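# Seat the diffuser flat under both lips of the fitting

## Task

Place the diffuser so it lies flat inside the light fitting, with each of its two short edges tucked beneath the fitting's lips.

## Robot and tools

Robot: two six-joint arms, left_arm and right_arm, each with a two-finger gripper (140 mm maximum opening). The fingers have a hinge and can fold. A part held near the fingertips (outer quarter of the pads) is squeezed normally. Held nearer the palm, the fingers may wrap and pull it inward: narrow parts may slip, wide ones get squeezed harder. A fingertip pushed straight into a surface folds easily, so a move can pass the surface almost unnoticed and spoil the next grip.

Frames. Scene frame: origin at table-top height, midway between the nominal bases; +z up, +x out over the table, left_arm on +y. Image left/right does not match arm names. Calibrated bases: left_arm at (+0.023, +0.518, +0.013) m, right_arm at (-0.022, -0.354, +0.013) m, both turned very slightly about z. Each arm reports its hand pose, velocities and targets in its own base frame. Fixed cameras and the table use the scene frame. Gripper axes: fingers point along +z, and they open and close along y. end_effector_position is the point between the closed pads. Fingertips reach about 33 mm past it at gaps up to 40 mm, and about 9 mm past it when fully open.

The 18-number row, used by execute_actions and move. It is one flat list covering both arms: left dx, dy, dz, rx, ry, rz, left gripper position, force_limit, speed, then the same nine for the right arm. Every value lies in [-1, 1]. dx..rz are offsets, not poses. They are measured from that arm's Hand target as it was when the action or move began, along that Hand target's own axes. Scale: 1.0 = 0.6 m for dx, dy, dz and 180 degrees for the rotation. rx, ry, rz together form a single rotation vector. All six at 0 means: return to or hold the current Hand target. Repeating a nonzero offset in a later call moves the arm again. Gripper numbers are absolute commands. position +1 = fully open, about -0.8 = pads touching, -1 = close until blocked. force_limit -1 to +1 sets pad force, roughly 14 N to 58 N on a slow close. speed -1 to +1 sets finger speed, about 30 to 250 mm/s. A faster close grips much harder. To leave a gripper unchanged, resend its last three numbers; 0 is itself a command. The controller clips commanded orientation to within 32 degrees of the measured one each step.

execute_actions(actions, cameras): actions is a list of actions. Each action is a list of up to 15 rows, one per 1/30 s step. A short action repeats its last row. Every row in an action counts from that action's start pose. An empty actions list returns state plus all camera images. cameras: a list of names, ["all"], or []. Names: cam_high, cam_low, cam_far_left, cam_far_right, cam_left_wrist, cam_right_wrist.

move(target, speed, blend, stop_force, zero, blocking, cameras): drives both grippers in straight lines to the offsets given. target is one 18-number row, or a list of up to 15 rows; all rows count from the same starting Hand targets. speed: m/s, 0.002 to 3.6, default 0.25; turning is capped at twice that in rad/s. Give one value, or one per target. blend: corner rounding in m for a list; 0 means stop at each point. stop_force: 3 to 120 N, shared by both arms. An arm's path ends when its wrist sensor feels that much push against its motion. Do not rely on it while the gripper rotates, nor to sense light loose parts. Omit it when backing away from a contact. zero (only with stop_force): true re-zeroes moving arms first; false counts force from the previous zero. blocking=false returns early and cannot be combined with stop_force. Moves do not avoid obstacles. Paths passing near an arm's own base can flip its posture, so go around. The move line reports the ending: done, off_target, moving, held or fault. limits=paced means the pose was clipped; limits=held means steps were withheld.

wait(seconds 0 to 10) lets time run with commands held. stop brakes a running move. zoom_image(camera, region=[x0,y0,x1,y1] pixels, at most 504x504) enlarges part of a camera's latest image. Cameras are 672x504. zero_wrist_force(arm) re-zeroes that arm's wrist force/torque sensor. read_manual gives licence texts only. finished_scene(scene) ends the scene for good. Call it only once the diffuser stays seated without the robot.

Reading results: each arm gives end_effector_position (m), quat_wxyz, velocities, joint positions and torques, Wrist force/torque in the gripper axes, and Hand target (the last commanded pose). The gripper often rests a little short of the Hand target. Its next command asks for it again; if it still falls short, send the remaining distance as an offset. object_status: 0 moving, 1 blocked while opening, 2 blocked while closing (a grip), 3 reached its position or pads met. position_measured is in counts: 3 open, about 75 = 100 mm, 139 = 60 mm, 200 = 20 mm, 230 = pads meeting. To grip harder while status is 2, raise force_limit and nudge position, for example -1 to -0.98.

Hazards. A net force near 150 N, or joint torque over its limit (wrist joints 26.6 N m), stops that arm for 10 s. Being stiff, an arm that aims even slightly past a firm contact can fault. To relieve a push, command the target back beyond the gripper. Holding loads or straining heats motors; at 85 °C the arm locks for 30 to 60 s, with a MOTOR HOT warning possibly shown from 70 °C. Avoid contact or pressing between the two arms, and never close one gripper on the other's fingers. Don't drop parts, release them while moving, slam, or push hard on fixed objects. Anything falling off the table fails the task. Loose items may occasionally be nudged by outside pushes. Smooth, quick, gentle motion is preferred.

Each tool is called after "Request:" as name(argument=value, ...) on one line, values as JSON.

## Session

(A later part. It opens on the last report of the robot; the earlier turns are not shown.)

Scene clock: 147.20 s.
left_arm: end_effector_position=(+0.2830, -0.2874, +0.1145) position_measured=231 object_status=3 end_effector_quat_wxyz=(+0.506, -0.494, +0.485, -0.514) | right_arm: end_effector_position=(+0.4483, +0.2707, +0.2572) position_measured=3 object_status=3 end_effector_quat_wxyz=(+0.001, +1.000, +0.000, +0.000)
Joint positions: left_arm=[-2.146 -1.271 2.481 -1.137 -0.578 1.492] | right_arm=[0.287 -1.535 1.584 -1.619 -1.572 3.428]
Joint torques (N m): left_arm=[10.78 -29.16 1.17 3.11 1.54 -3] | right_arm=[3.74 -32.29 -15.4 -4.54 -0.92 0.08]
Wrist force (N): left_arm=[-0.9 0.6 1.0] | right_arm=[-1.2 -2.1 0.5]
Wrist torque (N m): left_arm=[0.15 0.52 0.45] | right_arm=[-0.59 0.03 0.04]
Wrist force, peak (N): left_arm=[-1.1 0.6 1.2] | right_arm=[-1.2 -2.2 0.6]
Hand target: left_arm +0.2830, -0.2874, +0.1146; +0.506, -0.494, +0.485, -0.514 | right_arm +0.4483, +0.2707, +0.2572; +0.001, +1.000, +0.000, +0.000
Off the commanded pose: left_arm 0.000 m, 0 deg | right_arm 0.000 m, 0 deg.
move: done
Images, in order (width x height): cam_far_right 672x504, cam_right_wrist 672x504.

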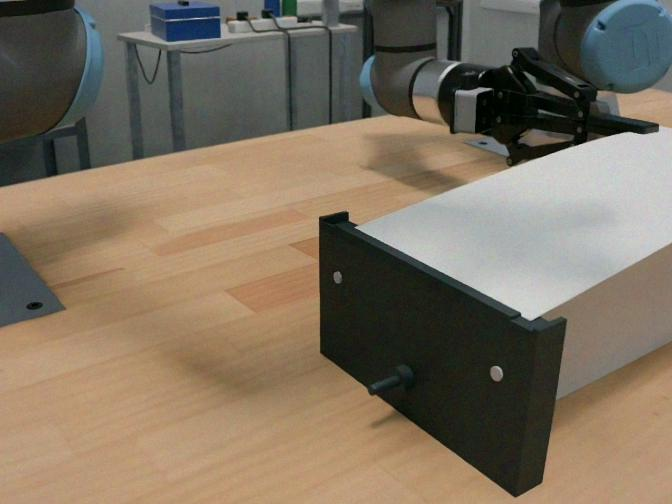

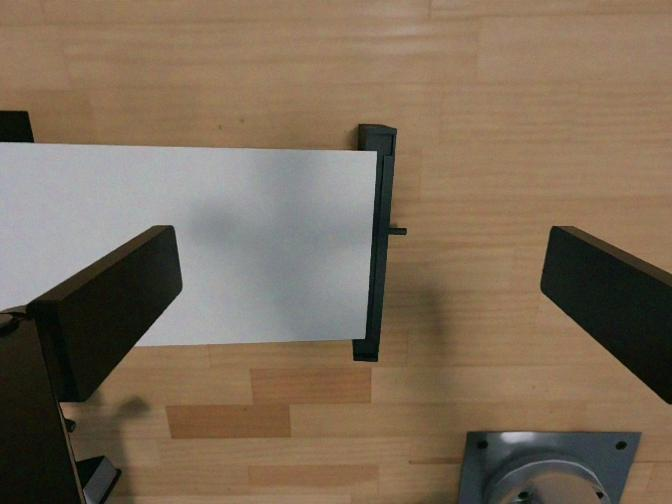

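Request:
move(target=[0.0233, 0, 0, 0, 0, 0, -1, 0.6, -1, 0, 0, 0, 0, 0, 0, 1, 1, 1], speed=0.03, stop_force=5, cameras=["cam_right_wrist", "cam_far_right", "cam_far_left"])

Request:
zoom_image(camera="cam_far_right", region=[440, 230, 600, 350])

Request:
zoom_image(camera="cam_far_right", region=[310, 190, 450, 295])

Request:
zoom_image(camera="cam_right_wrist", region=[330, 110, 430, 240])

Scene clock: 149.13 s.
left_arm: end_effector_position=(+0.2830, -0.2985, +0.1148) position_measured=231 object_status=3 end_effector_quat_wxyz=(+0.506, -0.494, +0.485, -0.514) | right_arm: end_effector_position=(+0.4483, +0.2707, +0.2572) position_measured=3 object_status=3 end_effector_quat_wxyz=(+0.001, +1.000, +0.000, +0.000)
Joint positions: left_arm=[-2.124 -1.254 2.448 -1.118 -0.556 1.489] | right_arm=[0.287 -1.535 1.584 -1.619 -1.572 3.428]
Joint torques (N m): left_arm=[-3.57 -27.29 -16.74 2.52 1.4 2.27] | right_arm=[3.57 -31.98 -15.12 -4.6 -1.08 0.2]
Wrist force (N): left_arm=[-0.8 0.0 0.8] | right_arm=[-1.1 -2.1 0.4]
Wrist torque (N m): left_arm=[0.08 0.50 0.59] | right_arm=[-0.57 0.02 0.05]
Wrist force, peak (N): left_arm=[-6.1 0.1 0.9] | right_arm=[-1.4 -2.1 0.7]
Hand target: left_arm +0.2830, -0.2985, +0.1148; +0.506, -0.494, +0.485, -0.514 (not the last commanded pose) | right_arm +0.4483, +0.2707, +0.2572; +0.001, +1.000, +0.000, +0.000
Off the commanded pose: left_arm 0.003 m, 0 deg | right_arm 0.000 m, 0 deg.
move: contact (left_arm)
Images, in order (width x height): cam_far_left 672x504, cam_far_right 672x504, cam_right_wrist 672x504.

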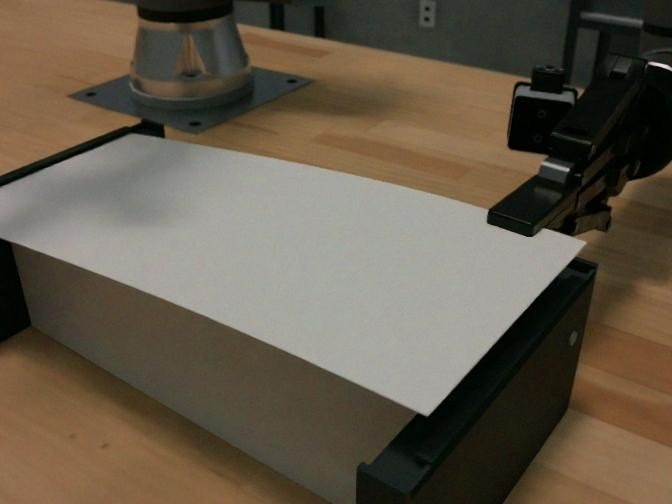

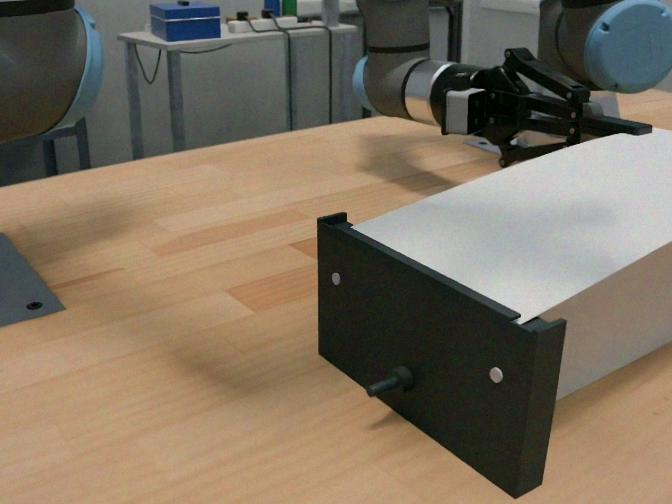

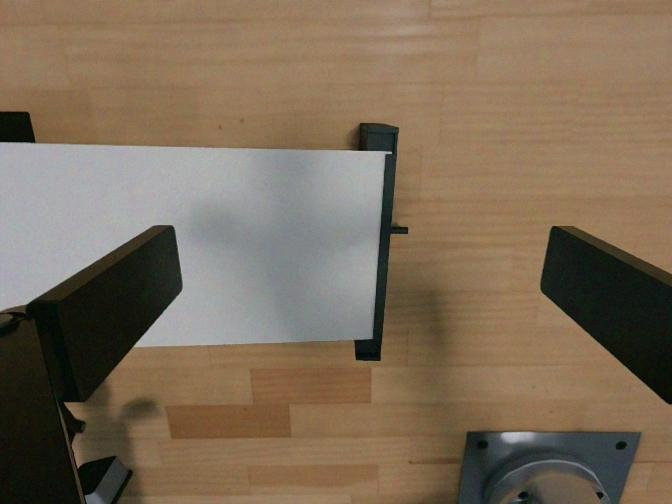

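Scaled by 3.150 from the camera's 672x504 image, which has a finer 960x720 frame.

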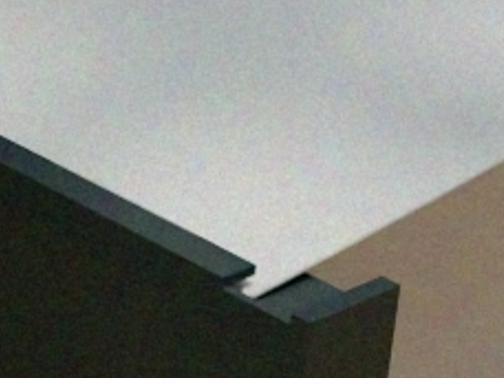

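Scaled by 3.600 from the camera's 672x504 image, which has a finer 960x720 frame.

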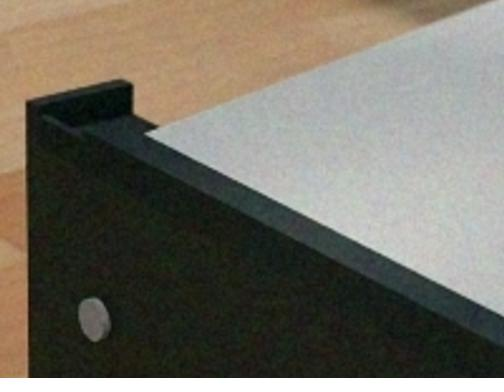

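Scaled by 3.877 from the camera's 672x504 image, which has a finer 960x720 frame.

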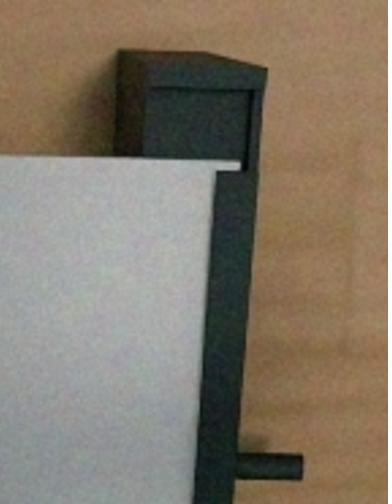

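Request:
move(target=[0, 0, 0, 0, 0, 0, -1, 0.6, -1, -0.1805, -0.0155, 0.0287, -0.2104, -0.5783, 0.5783, 0, 1, 0], speed=0.3, cameras=["cam_high", "cam_right_wrist", "cam_far_right"])

Scene clock: 163.50 s.
left_arm: end_effector_position=(+0.2830, -0.2985, +0.1148) position_measured=231 object_status=3 end_effector_quat_wxyz=(+0.506, -0.494, +0.485, -0.514) | right_arm: end_effector_position=(+0.3400, +0.2799, +0.2399) position_measured=129 object_status=3 end_effector_quat_wxyz=(-0.242, -0.242, +0.665, +0.664)
Joint positions: left_arm=[-2.124 -1.254 2.448 -1.118 -0.556 1.489] | right_arm=[-0.172 -1.109 1.653 -0.546 -0.87 4.714]
Joint torques (N m): left_arm=[7.82 -27.98 -18.28 2.99 1.37 2.22] | right_arm=[4.19 -30.6 -21.84 3.75 -0.53 0.22]
Wrist force (N): left_arm=[-1.0 0.7 1.1] | right_arm=[-2.3 -0.8 0.0]
Wrist torque (N m): left_arm=[0.16 0.54 0.59] | right_arm=[-0.53 0.21 -0.01]
Wrist force, peak (N): left_arm=[-1.1 0.6 1.4] | right_arm=[-1.8 -2.6 0.3]
Hand target: left_arm +0.2830, -0.2985, +0.1148; +0.506, -0.494, +0.485, -0.514 | right_arm +0.3400, +0.2799, +0.2399; -0.242, -0.242, +0.665, +0.664
Off the commanded pose: left_arm 0.000 m, 0 deg | right_arm 0.000 m, 0 deg.
move: done
Images, in order (width x height): cam_high 672x504, cam_far_right 672x504, cam_right_wrist 672x504.

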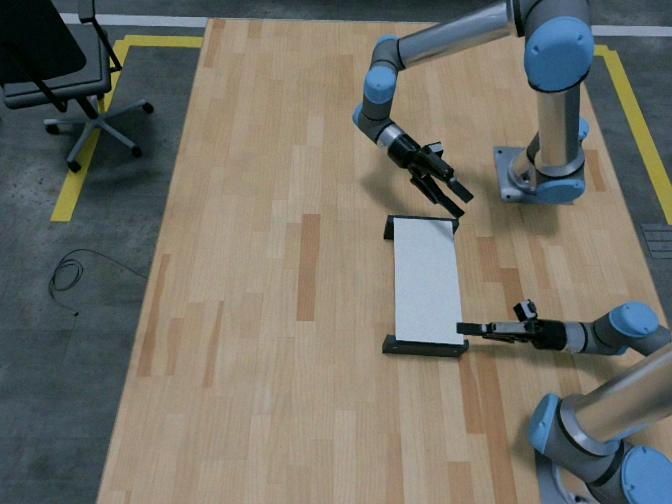

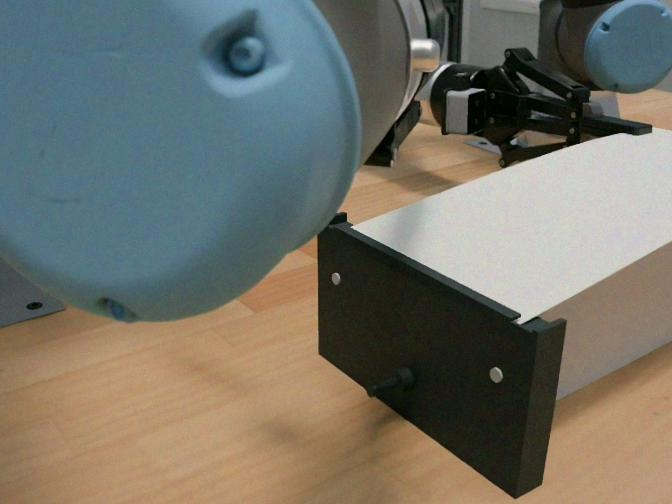

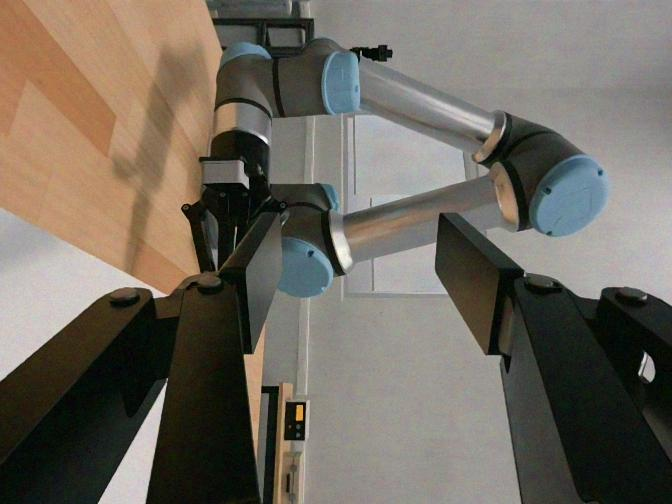

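Request:
move(target=[0, 0, 0, 0, 0, 0, -1, 0.6, -1, -0.4568, -0.0667, 0.0802, 0, 0, 0, 0, 1, 0], speed=0.25, cameras=["cam_high", "cam_right_wrist", "cam_far_left"])

Scene clock: 165.93 s.
left_arm: end_effector_position=(+0.2830, -0.2985, +0.1148) position_measured=231 object_status=3 end_effector_quat_wxyz=(+0.506, -0.494, +0.485, -0.514) | right_arm: end_effector_position=(+0.5189, +0.4929, +0.1998) position_measured=129 object_status=3 end_effector_quat_wxyz=(-0.242, -0.242, +0.665, +0.664)
Joint positions: left_arm=[-2.124 -1.254 2.448 -1.118 -0.556 1.489] | right_arm=[0.165 -0.531 0.731 -0.203 -0.534 4.715]
Joint torques (N m): left_arm=[8.29 -28.53 -19.87 2.66 1.81 2.39] | right_arm=[-4.27 -51.51 -27.49 -0.53 1.33 1.33]
Wrist force (N): left_arm=[-0.9 0.5 0.8] | right_arm=[-2.0 -0.1 -0.4]
Wrist torque (N m): left_arm=[0.15 0.50 0.58] | right_arm=[-0.42 0.16 -0.08]
Wrist force, peak (N): left_arm=[-1.1 0.5 1.1] | right_arm=[-4.7 -0.8 0.5]
Hand target: left_arm +0.2830, -0.2985, +0.1148; +0.506, -0.494, +0.485, -0.514 | right_arm +0.5190, +0.4930, +0.1998; -0.242, -0.242, +0.665, +0.664
Off the commanded pose: left_arm 0.000 m, 0 deg | right_arm 0.000 m, 0 deg.
move: done
Images, in order (width x height): cam_high 672x504, cam_far_left 672x504, cam_right_wrist 672x504.

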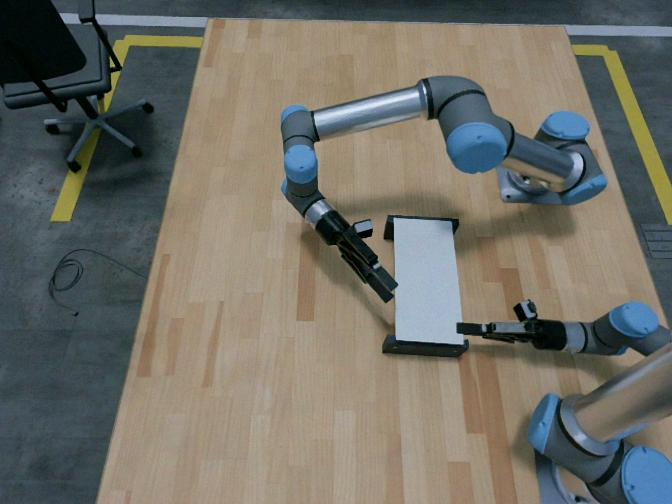

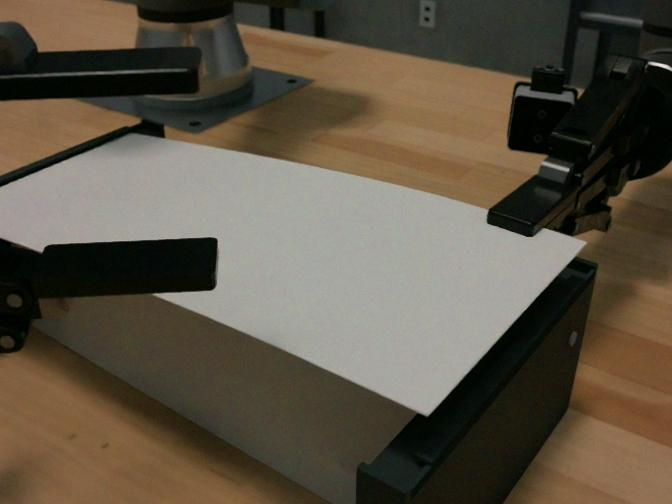

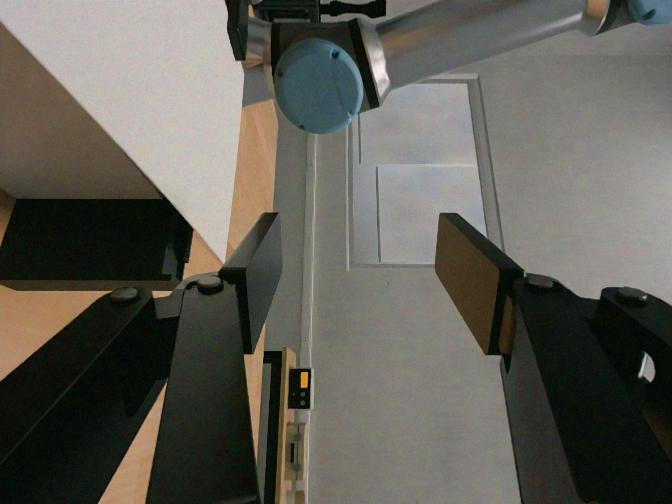

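Request:
zoom_image(camera="cam_right_wrist", region=[0, 0, 260, 300])

Scaled by 1.680 from the camera's 672x504 image, which has a finer 960x720 frame.

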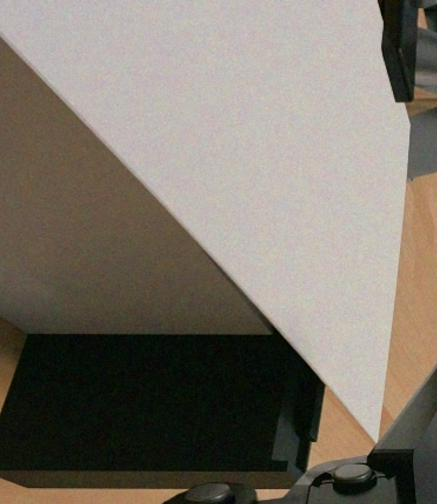

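Request:
move(target=[[0, 0, 0, 0, 0, 0, -1, 0.6, -1, 0, -0.1408, 0, 0, 0, 0, 0, 1, 0], [0, 0, 0, 0, 0, 0, -1, 0.6, -1, 0, -0.1408, 0.0833, 0, 0, 0, 0, 1, 0]], speed=0.15, blend=[0.015, 0], cameras=["cam_high", "cam_right_wrist", "cam_far_left"])

Request:
zoom_image(camera="cam_far_left", region=[220, 180, 620, 500])

Request:
zoom_image(camera="cam_right_wrist", region=[220, 130, 450, 330])

Scene clock: 169.50 s.
left_arm: end_effector_position=(+0.2830, -0.2985, +0.1148) position_measured=231 object_status=3 end_effector_quat_wxyz=(+0.506, -0.494, +0.485, -0.514) | right_arm: end_effector_position=(+0.4869, +0.5311, +0.1152) position_measured=129 object_status=3 end_effector_quat_wxyz=(-0.242, -0.242, +0.665, +0.664)
Joint positions: left_arm=[-2.124 -1.254 2.448 -1.118 -0.556 1.489] | right_arm=[0.223 -0.501 0.898 -0.399 -0.475 4.715]
Joint torques (N m): left_arm=[6.49 -28.1 -19.91 2.63 1.49 2.23] | right_arm=[0.17 -50.84 -30.89 3.46 -0.65 0.26]
Wrist force (N): left_arm=[-0.8 0.4 1.0] | right_arm=[-2.1 -0.4 -0.6]
Wrist torque (N m): left_arm=[0.16 0.48 0.58] | right_arm=[-0.48 0.21 -0.13]
Wrist force, peak (N): left_arm=[-0.8 0.8 1.2] | right_arm=[-1.8 2.5 -0.1]
Hand target: left_arm +0.2830, -0.2985, +0.1148; +0.506, -0.494, +0.485, -0.514 | right_arm +0.4869, +0.5312, +0.1152; -0.242, -0.242, +0.665, +0.664
Off the commanded pose: left_arm 0.000 m, 0 deg | right_arm 0.000 m, 0 deg.
move: done
Images, in order (width x height): cam_high 672x504, cam_far_left 672x504, cam_right_wrist 672x504.

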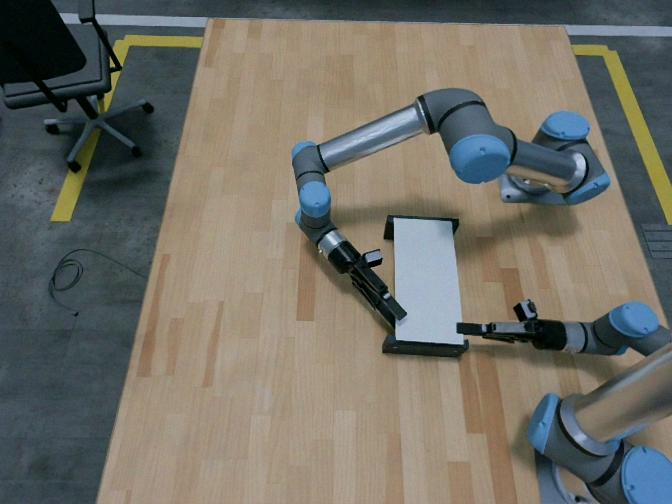

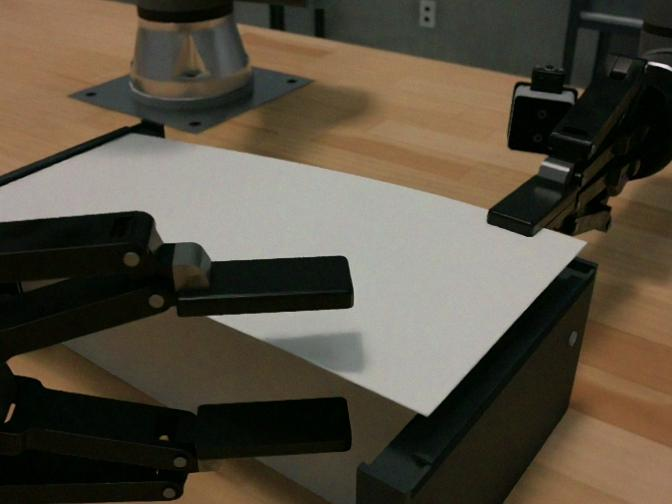

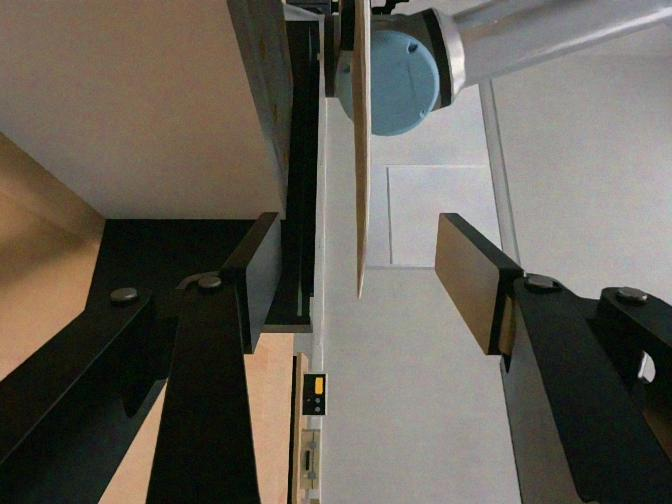

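Scaled by 1.260 from the camera's 672x504 image, which has a finer 960x720 frame.

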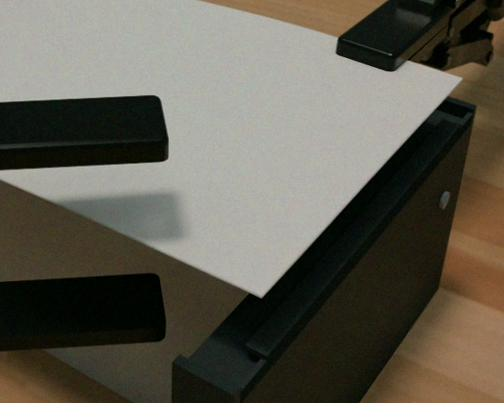

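Scaled by 2.191 from the camera's 672x504 image, which has a finer 960x720 frame.

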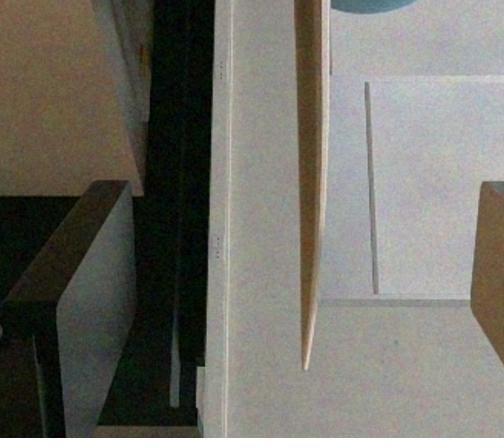

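Request:
execute_actions(actions=[[[0,0,0,0,0,0,-1,0.6,-1, 0,0,0,0,0,0,-1,0.6,-1]]], cameras=["cam_right_wrist", "cam_far_left"])

Request:
zoom_image(camera="cam_far_left", region=[220, 180, 620, 500])

Scene clock: 172.53 s.
left_arm: end_effector_position=(+0.2830, -0.2985, +0.1148) position_measured=231 object_status=3 end_effector_quat_wxyz=(+0.506, -0.494, +0.485, -0.514) | right_arm: end_effector_position=(+0.4869, +0.5312, +0.1152) position_measured=231 object_status=0 end_effector_quat_wxyz=(-0.242, -0.242, +0.665, +0.664)
Joint positions: left_arm=[-2.124 -1.254 2.448 -1.118 -0.556 1.489] | right_arm=[0.224 -0.501 0.898 -0.399 -0.475 4.715]
Joint torques (N m): left_arm=[7.99 -28.1 -18.63 2.8 1.66 2.22] | right_arm=[8.21 -49.53 -32.47 2.95 0.98 -1.15]
Wrist force (N): left_arm=[-1.5 1.4 -0.4] | right_arm=[-3.1 -0.2 -1.9]
Wrist torque (N m): left_arm=[0.08 0.50 0.55] | right_arm=[-0.60 0.27 -0.12]
Wrist force, peak (N): left_arm=[-1.5 1.4 -0.4] | right_arm=[-3.1 0.5 -2.1]
Hand target: left_arm +0.2830, -0.2985, +0.1148; +0.506, -0.494, +0.485, -0.514 | right_arm +0.4869, +0.5312, +0.1152; -0.242, -0.242, +0.665, +0.664
Off the commanded pose: left_arm 0.000 m, 0 deg | right_arm 0.000 m, 0 deg.
Images, in order (width x height): cam_far_left 672x504, cam_right_wrist 672x504.

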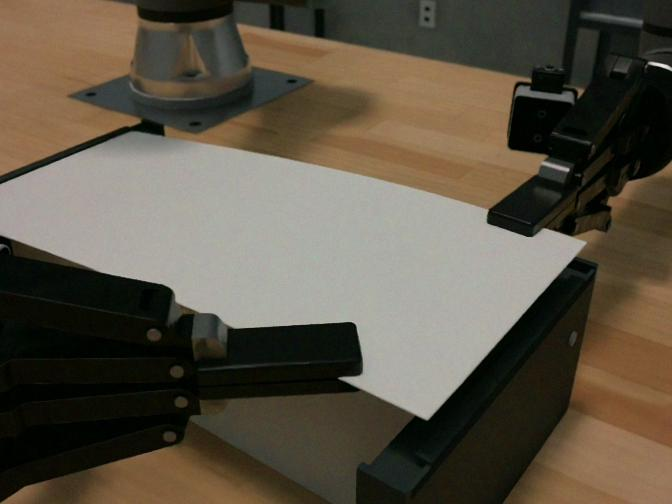

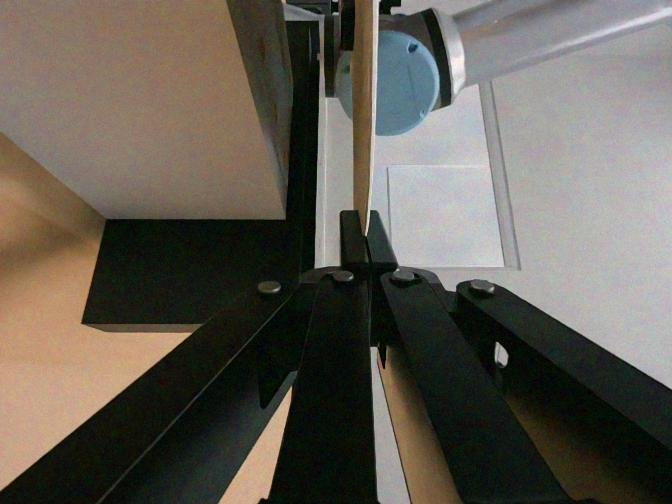

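Scaled by 1.260 from the camera's 672x504 image, which has a finer 960x720 frame.

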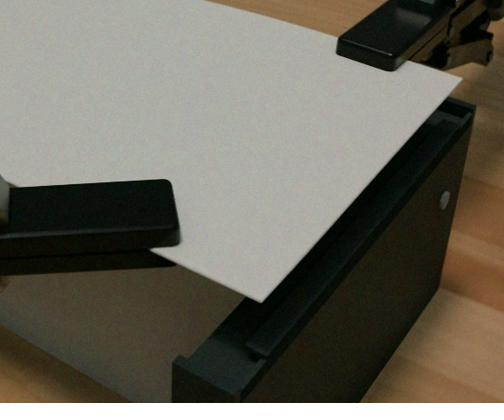

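Request:
move(target=[0.0054, -0.0016, 0, -0.00005, -0.0025, -0.061, -1, 0.6, -1, 0.0028, 0.0105, -0.0035, 0.0457, 0, 0.0407, -1, 0.6, -1], speed=0.04, cameras=["cam_far_left", "cam_far_right", "cam_low", "cam_high"])

Request:
zoom_image(camera="cam_far_left", region=[220, 140, 640, 500])

Scene clock: 179.53 s.
left_arm: end_effector_position=(+0.2830, -0.3018, +0.1158) position_measured=231 object_status=3 end_effector_quat_wxyz=(-0.456, +0.541, -0.434, +0.558) | right_arm: end_effector_position=(+0.4869, +0.5285, +0.1215) position_measured=231 object_status=3 end_effector_quat_wxyz=(-0.266, -0.216, +0.725, +0.598)
Joint positions: left_arm=[-2.113 -1.251 2.432 -1.107 -0.553 1.298] | right_arm=[0.226 -0.629 1.024 -0.699 -0.502 5.11]
Joint torques (N m): left_arm=[6.74 -12.28 -16.72 2.23 1.06 1.97] | right_arm=[3.87 -46.27 -25.66 2.38 2.04 -1.33]
Wrist force (N): left_arm=[-0.1 1.1 2.1] | right_arm=[-1.8 0.4 0.8]
Wrist torque (N m): left_arm=[0.10 0.51 0.56] | right_arm=[-0.62 0.24 -0.13]
Wrist force, peak (N): left_arm=[-0.1 1.4 4.2] | right_arm=[-3.2 0.9 -1.9]
Hand target: left_arm +0.2830, -0.3017, +0.1158; -0.456, +0.541, -0.434, +0.558 | right_arm +0.4870, +0.5285, +0.1215; -0.266, -0.216, +0.725, +0.598
Off the commanded pose: left_arm 0.000 m, 0 deg | right_arm 0.000 m, 0 deg.
move: done
Images, in order (width x height): cam_high 672x504, cam_low 672x504, cam_far_left 672x504, cam_far_right 672x504.

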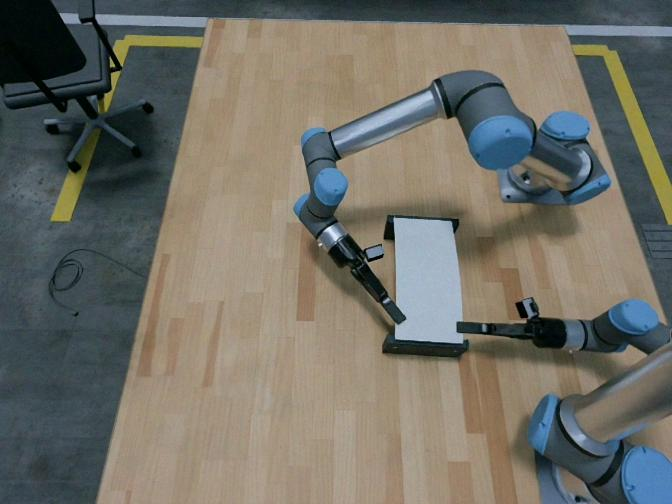

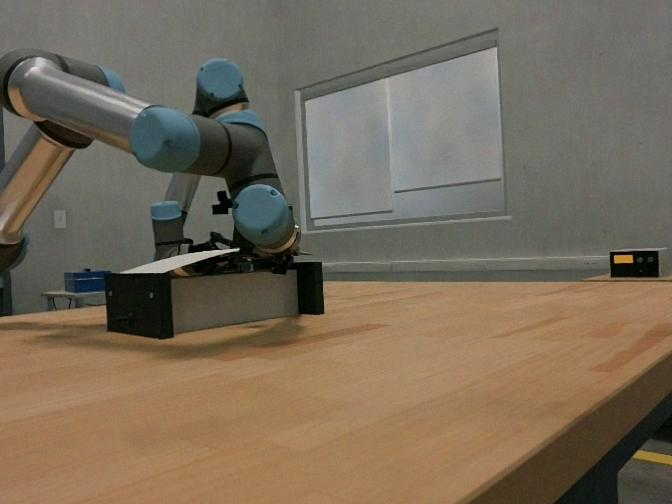

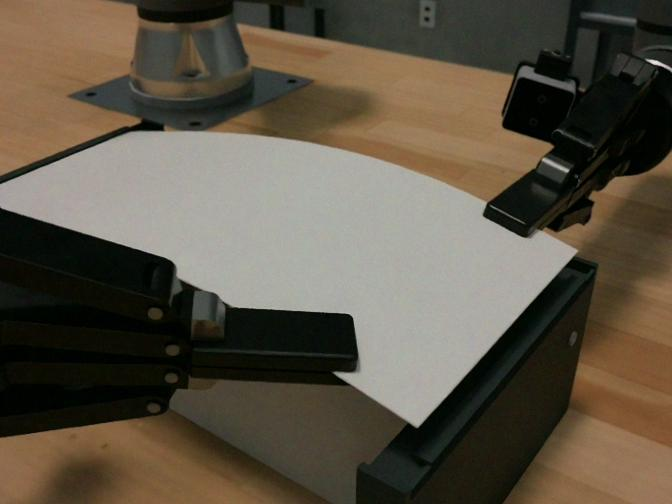

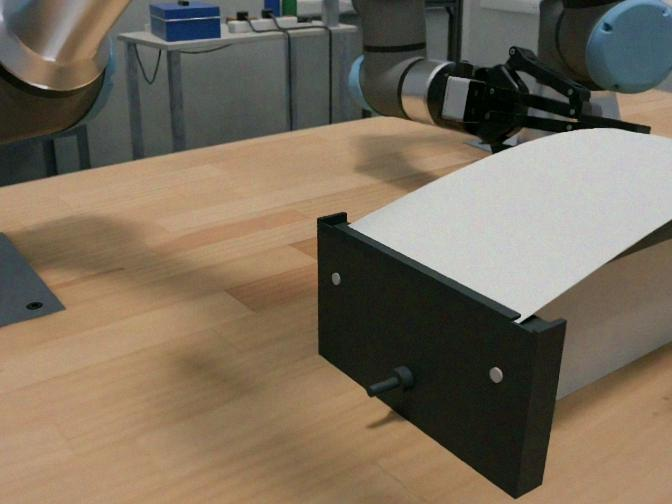

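Scaled by 1.200 from the camera's 672x504 image, which has a finer 960x720 frame.

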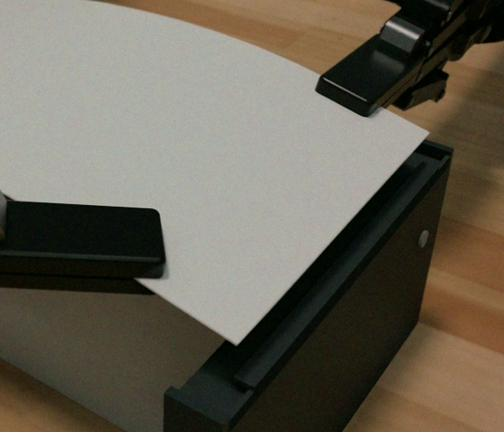

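Request:
move(target=[0.0056, -0.0005, 0, -0.00005, -0.0025, -0.061, -1, 0.6, -1, 0.0031, 0.0095, -0.0035, 0.0457, 0, 0.0407, -1, 0.6, -1], speed=0.04, cameras=["cam_far_left", "cam_far_right"])

Request:
zoom_image(camera="cam_far_left", region=[340, 180, 640, 500])

Request:
zoom_image(camera="cam_far_right", region=[310, 120, 672, 400])

Scene clock: 183.83 s.
left_arm: end_effector_position=(+0.2830, -0.3050, +0.1168) position_measured=231 object_status=3 end_effector_quat_wxyz=(-0.402, +0.582, -0.378, +0.597) end_effector_velocity=(+0.000, +0.000, +0.000) end_effector_angular_velocity=(+0.007, -0.001, +0.000) | right_arm: end_effector_position=(+0.4869, +0.5268, +0.1277) position_measured=231 object_status=3 end_effector_quat_wxyz=(-0.287, -0.188, +0.778, +0.526)
Joint positions: left_arm=[-2.103 -1.249 2.416 -1.098 -0.55 1.11] | right_arm=[0.24 -0.712 1.077 -0.918 -0.566 5.455]
Joint velocities: left_arm=[0 0 0.001 0.001 0 0.006] | right_arm=[within noise]
Joint torques (N m): left_arm=[7.45 -13.04 -17.89 2.48 0.88 2.4] | right_arm=[-0.62 -47.29 -11.49 1.71 2.63 -1.11]
Wrist force (N): left_arm=[0.4 1.3 4.1] | right_arm=[-1.0 -0.1 3.1]
Wrist torque (N m): left_arm=[0.01 0.57 0.62] | right_arm=[-0.70 0.26 -0.25]
Wrist force, peak (N): left_arm=[1.1 2.2 8.4] | right_arm=[2.7 -0.3 6.1]
Hand target: left_arm +0.2830, -0.3050, +0.1168; -0.402, +0.582, -0.378, +0.597 | right_arm +0.4869, +0.5268, +0.1277; -0.287, -0.188, +0.778, +0.526
Off the commanded pose: left_arm 0.000 m, 0 deg | right_arm 0.000 m, 0 deg.
move: done
Images, in order (width x height): cam_far_left 672x504, cam_far_right 672x504.

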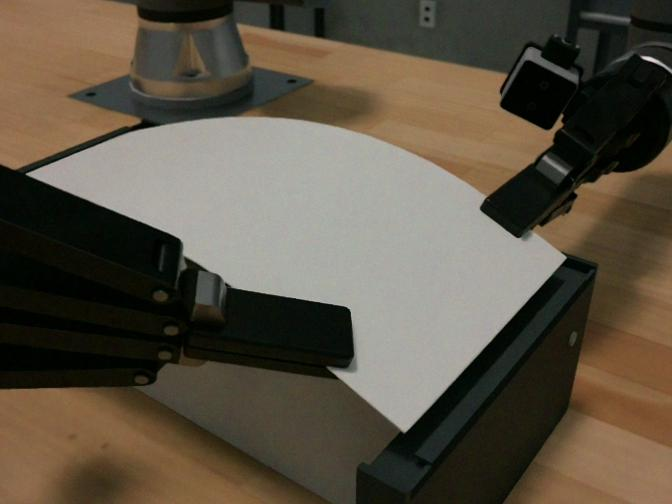

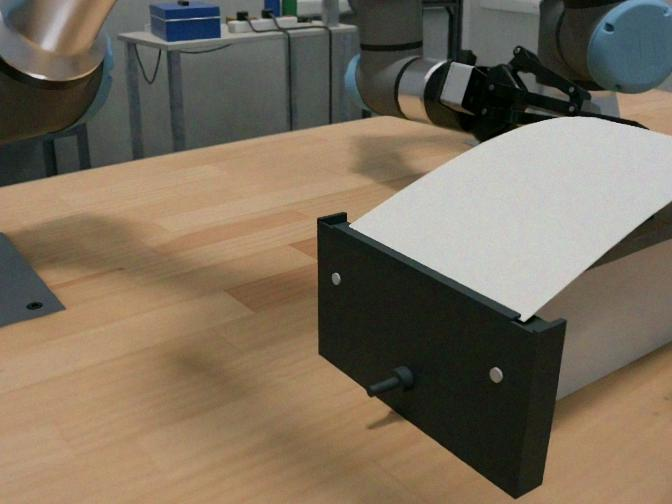

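Scaled by 1.575 from the camera's 672x504 image, which has a finer 960x720 frame.

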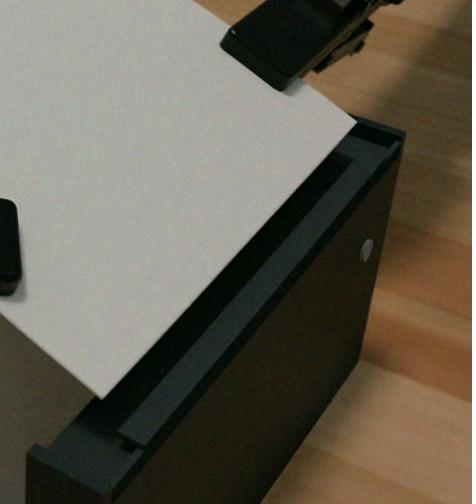

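Scaled by 1.392 from the camera's 672x504 image, which has a finer 960x720 frame.

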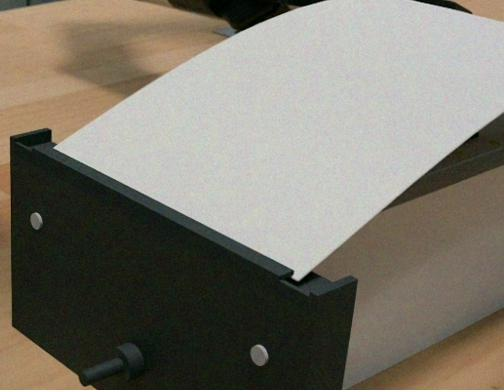

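Request:
zoom_image(camera="cam_far_right", region=[450, 270, 590, 370])

Request:
zoom_image(camera="cam_far_right", region=[310, 195, 430, 285])

Request:
zoom_image(camera="cam_far_left", region=[380, 380, 480, 480])

Scaled by 3.600 from the camera's 672x504 image, which has a finer 960x720 frame.

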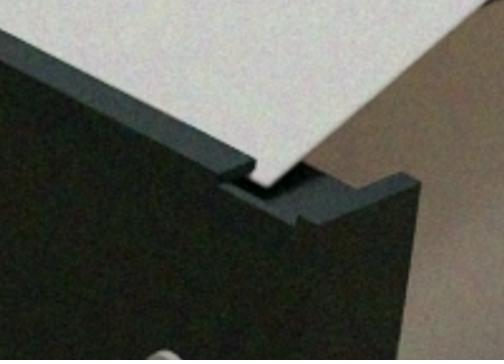

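Scaled by 4.200 from the camera's 672x504 image, which has a finer 960x720 frame.

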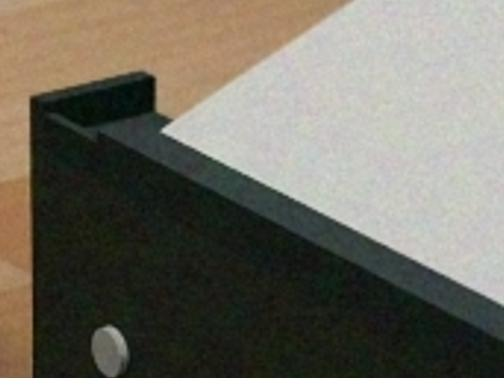

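Scaled by 5.040 from the camera's 672x504 image, which has a finer 960x720 frame.

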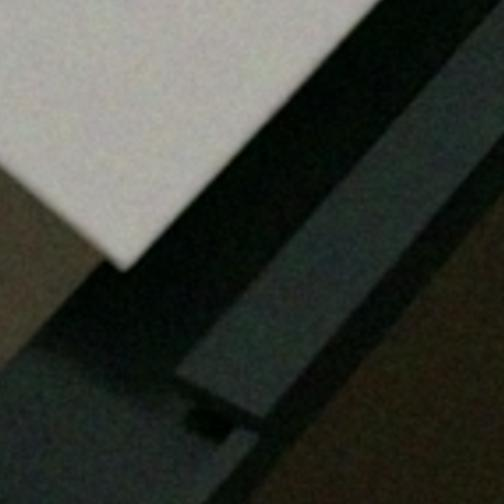

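Request:
move(target=[-0.0025, 0.008, 0, 0, 0, 0, -1, 0.6, -1, -0.0016, -0.008, 0.0018, 0, 0, 0, -1, 0.6, -1], speed=0.03, cameras=["cam_far_left"])

Request:
zoom_image(camera="cam_far_left", region=[380, 370, 480, 480])

Request:
zoom_image(camera="cam_far_left", region=[500, 220, 610, 320])

Scene clock: 188.80 s.
left_arm: end_effector_position=(+0.2831, -0.3055, +0.1117) position_measured=231 object_status=3 end_effector_quat_wxyz=(-0.402, +0.582, -0.378, +0.597) | right_arm: end_effector_position=(+0.4869, +0.5263, +0.1226) position_measured=231 object_status=3 end_effector_quat_wxyz=(-0.287, -0.188, +0.778, +0.526)
Joint positions: left_arm=[-2.102 -1.231 2.417 -1.116 -0.548 1.11] | right_arm=[0.24 -0.707 1.083 -0.927 -0.567 5.454]
Joint torques (N m): left_arm=[10.65 -29.43 5.13 2.45 1.15 -2.68] | right_arm=[-7.08 -53.11 -11.72 -1.1 -0.98 -1]
Wrist force (N): left_arm=[-0.9 1.4 0.9] | right_arm=[-3.9 0.0 0.9]
Wrist torque (N m): left_arm=[0.07 0.54 0.56] | right_arm=[-0.68 0.35 -0.23]
Wrist force, peak (N): left_arm=[0.2 1.2 5.9] | right_arm=[0.7 0.0 5.0]
Hand target: left_arm +0.2831, -0.3055, +0.1118; -0.402, +0.582, -0.378, +0.597 | right_arm +0.4869, +0.5263, +0.1227; -0.287, -0.188, +0.778, +0.526
Off the commanded pose: left_arm 0.000 m, 0 deg | right_arm 0.000 m, 0 deg.
move: done
Images, in order (width x height): cam_far_left 672x504.

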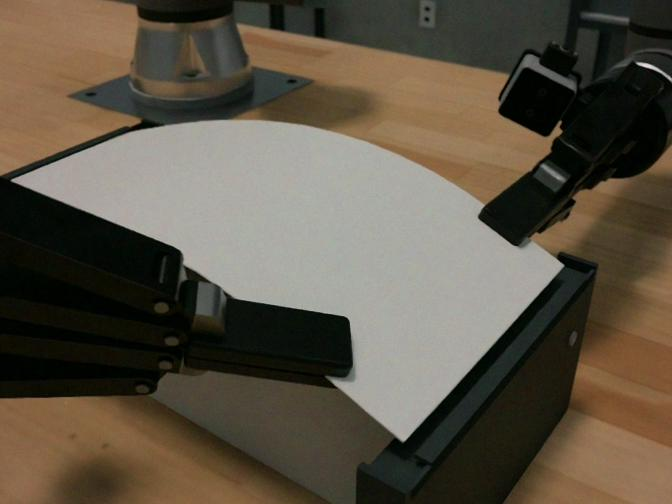

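Scaled by 4.582 from the camera's 672x504 image, which has a finer 960x720 frame.

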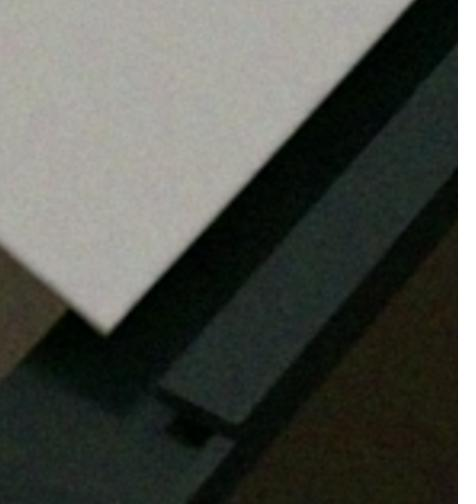

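Scaled by 4.582 from the camera's 672x504 image, which has a finer 960x720 frame.

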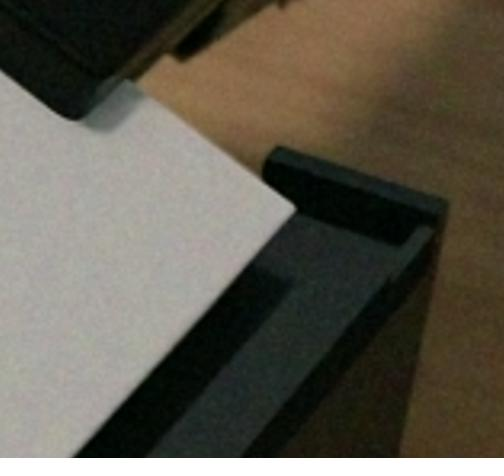

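Request:
move(target=[-0.0031, 0.0095, 0, 0, 0.0009, 0.0222, -1, 0.6, -1, -0.0021, -0.0127, 0.0024, -0.0166, 0, -0.0148, -1, 0.6, -1], speed=0.03, cameras=["cam_far_left", "cam_far_right"])

Request:
zoom_image(camera="cam_far_left", region=[380, 370, 480, 480])

Request:
zoom_image(camera="cam_far_left", region=[500, 220, 610, 320])

Request:
zoom_image(camera="cam_far_right", region=[450, 270, 590, 370])

Scene clock: 195.87 s.
left_arm: end_effector_position=(+0.2834, -0.3060, +0.1057) position_measured=231 object_status=3 end_effector_quat_wxyz=(-0.423, +0.567, -0.399, +0.583) | right_arm: end_effector_position=(+0.4869, +0.5252, +0.1148) position_measured=231 object_status=3 end_effector_quat_wxyz=(-0.280, -0.198, +0.760, +0.553)
Joint positions: left_arm=[-2.101 -1.211 2.419 -1.136 -0.546 1.178] | right_arm=[0.231 -0.677 1.078 -0.868 -0.541 5.334]
Joint torques (N m): left_arm=[12.38 -25.5 3.63 2.39 1.9 -2.5] | right_arm=[-1.43 -60.61 -30.07 -1.41 -1.79 1.31]
Wrist force (N): left_arm=[-1.8 0.5 -2.1] | right_arm=[-7.9 1.2 -1.3]
Wrist torque (N m): left_arm=[0.11 0.46 0.46] | right_arm=[-0.65 0.45 -0.24]
Wrist force, peak (N): left_arm=[-2.2 1.0 -2.0] | right_arm=[-8.6 0.4 -1.5]
Hand target: left_arm +0.2834, -0.3060, +0.1058; -0.422, +0.567, -0.399, +0.583 | right_arm +0.4869, +0.5253, +0.1149; -0.280, -0.198, +0.760, +0.553
Off the commanded pose: left_arm 0.000 m, 0 deg | right_arm 0.000 m, 0 deg.
move: done
Images, in order (width x height): cam_far_left 672x504, cam_far_right 672x504.

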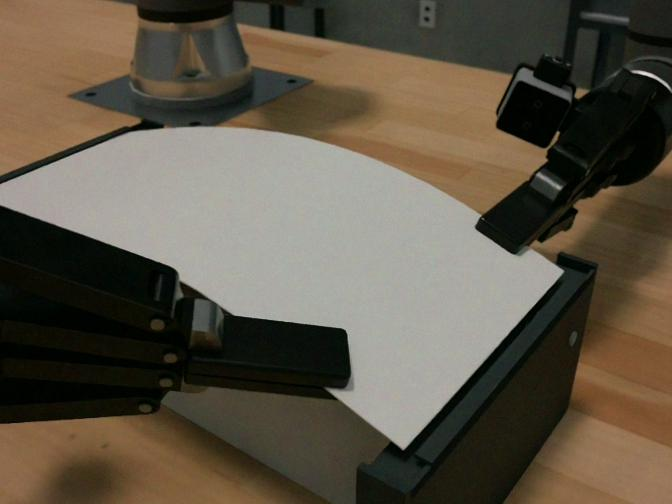

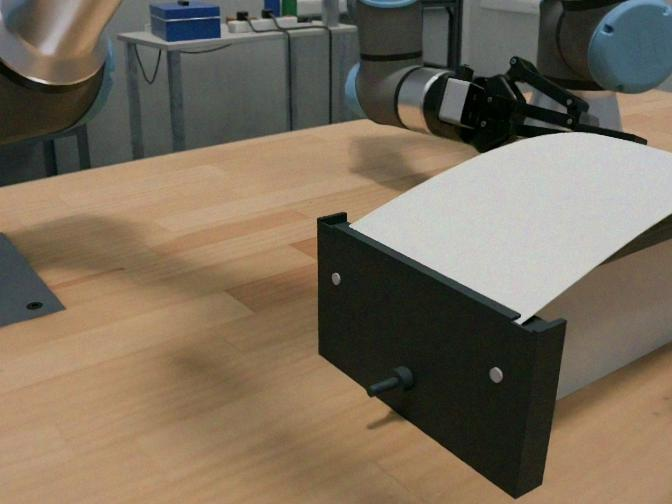

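Scaled by 4.582 from the camera's 672x504 image, which has a finer 960x720 frame.

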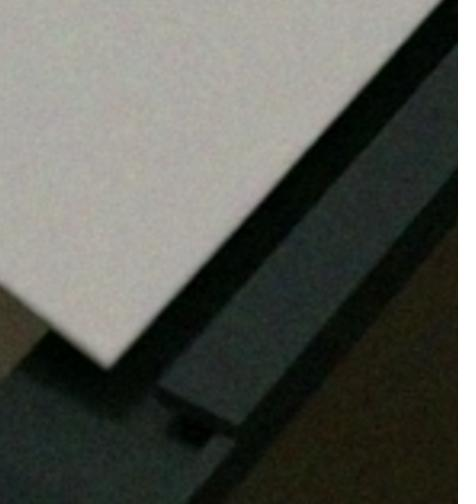

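Scaled by 4.582 from the camera's 672x504 image, which has a finer 960x720 frame.

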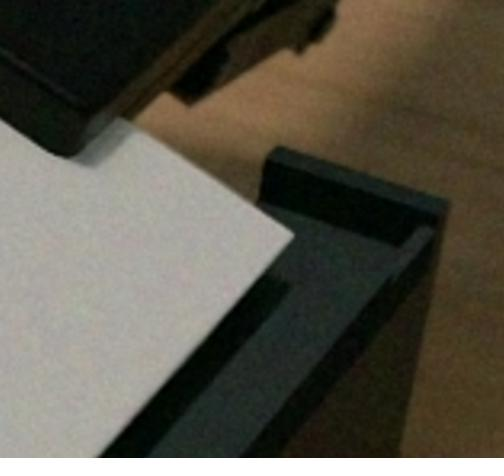

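Scaled by 3.600 from the camera's 672x504 image, which has a finer 960x720 frame.

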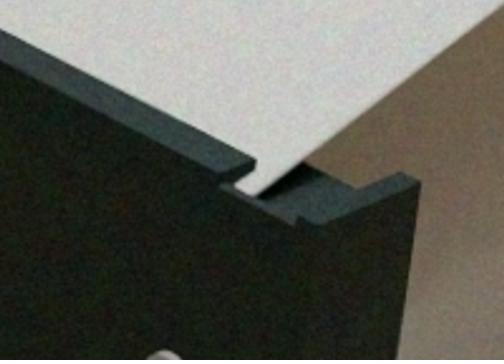

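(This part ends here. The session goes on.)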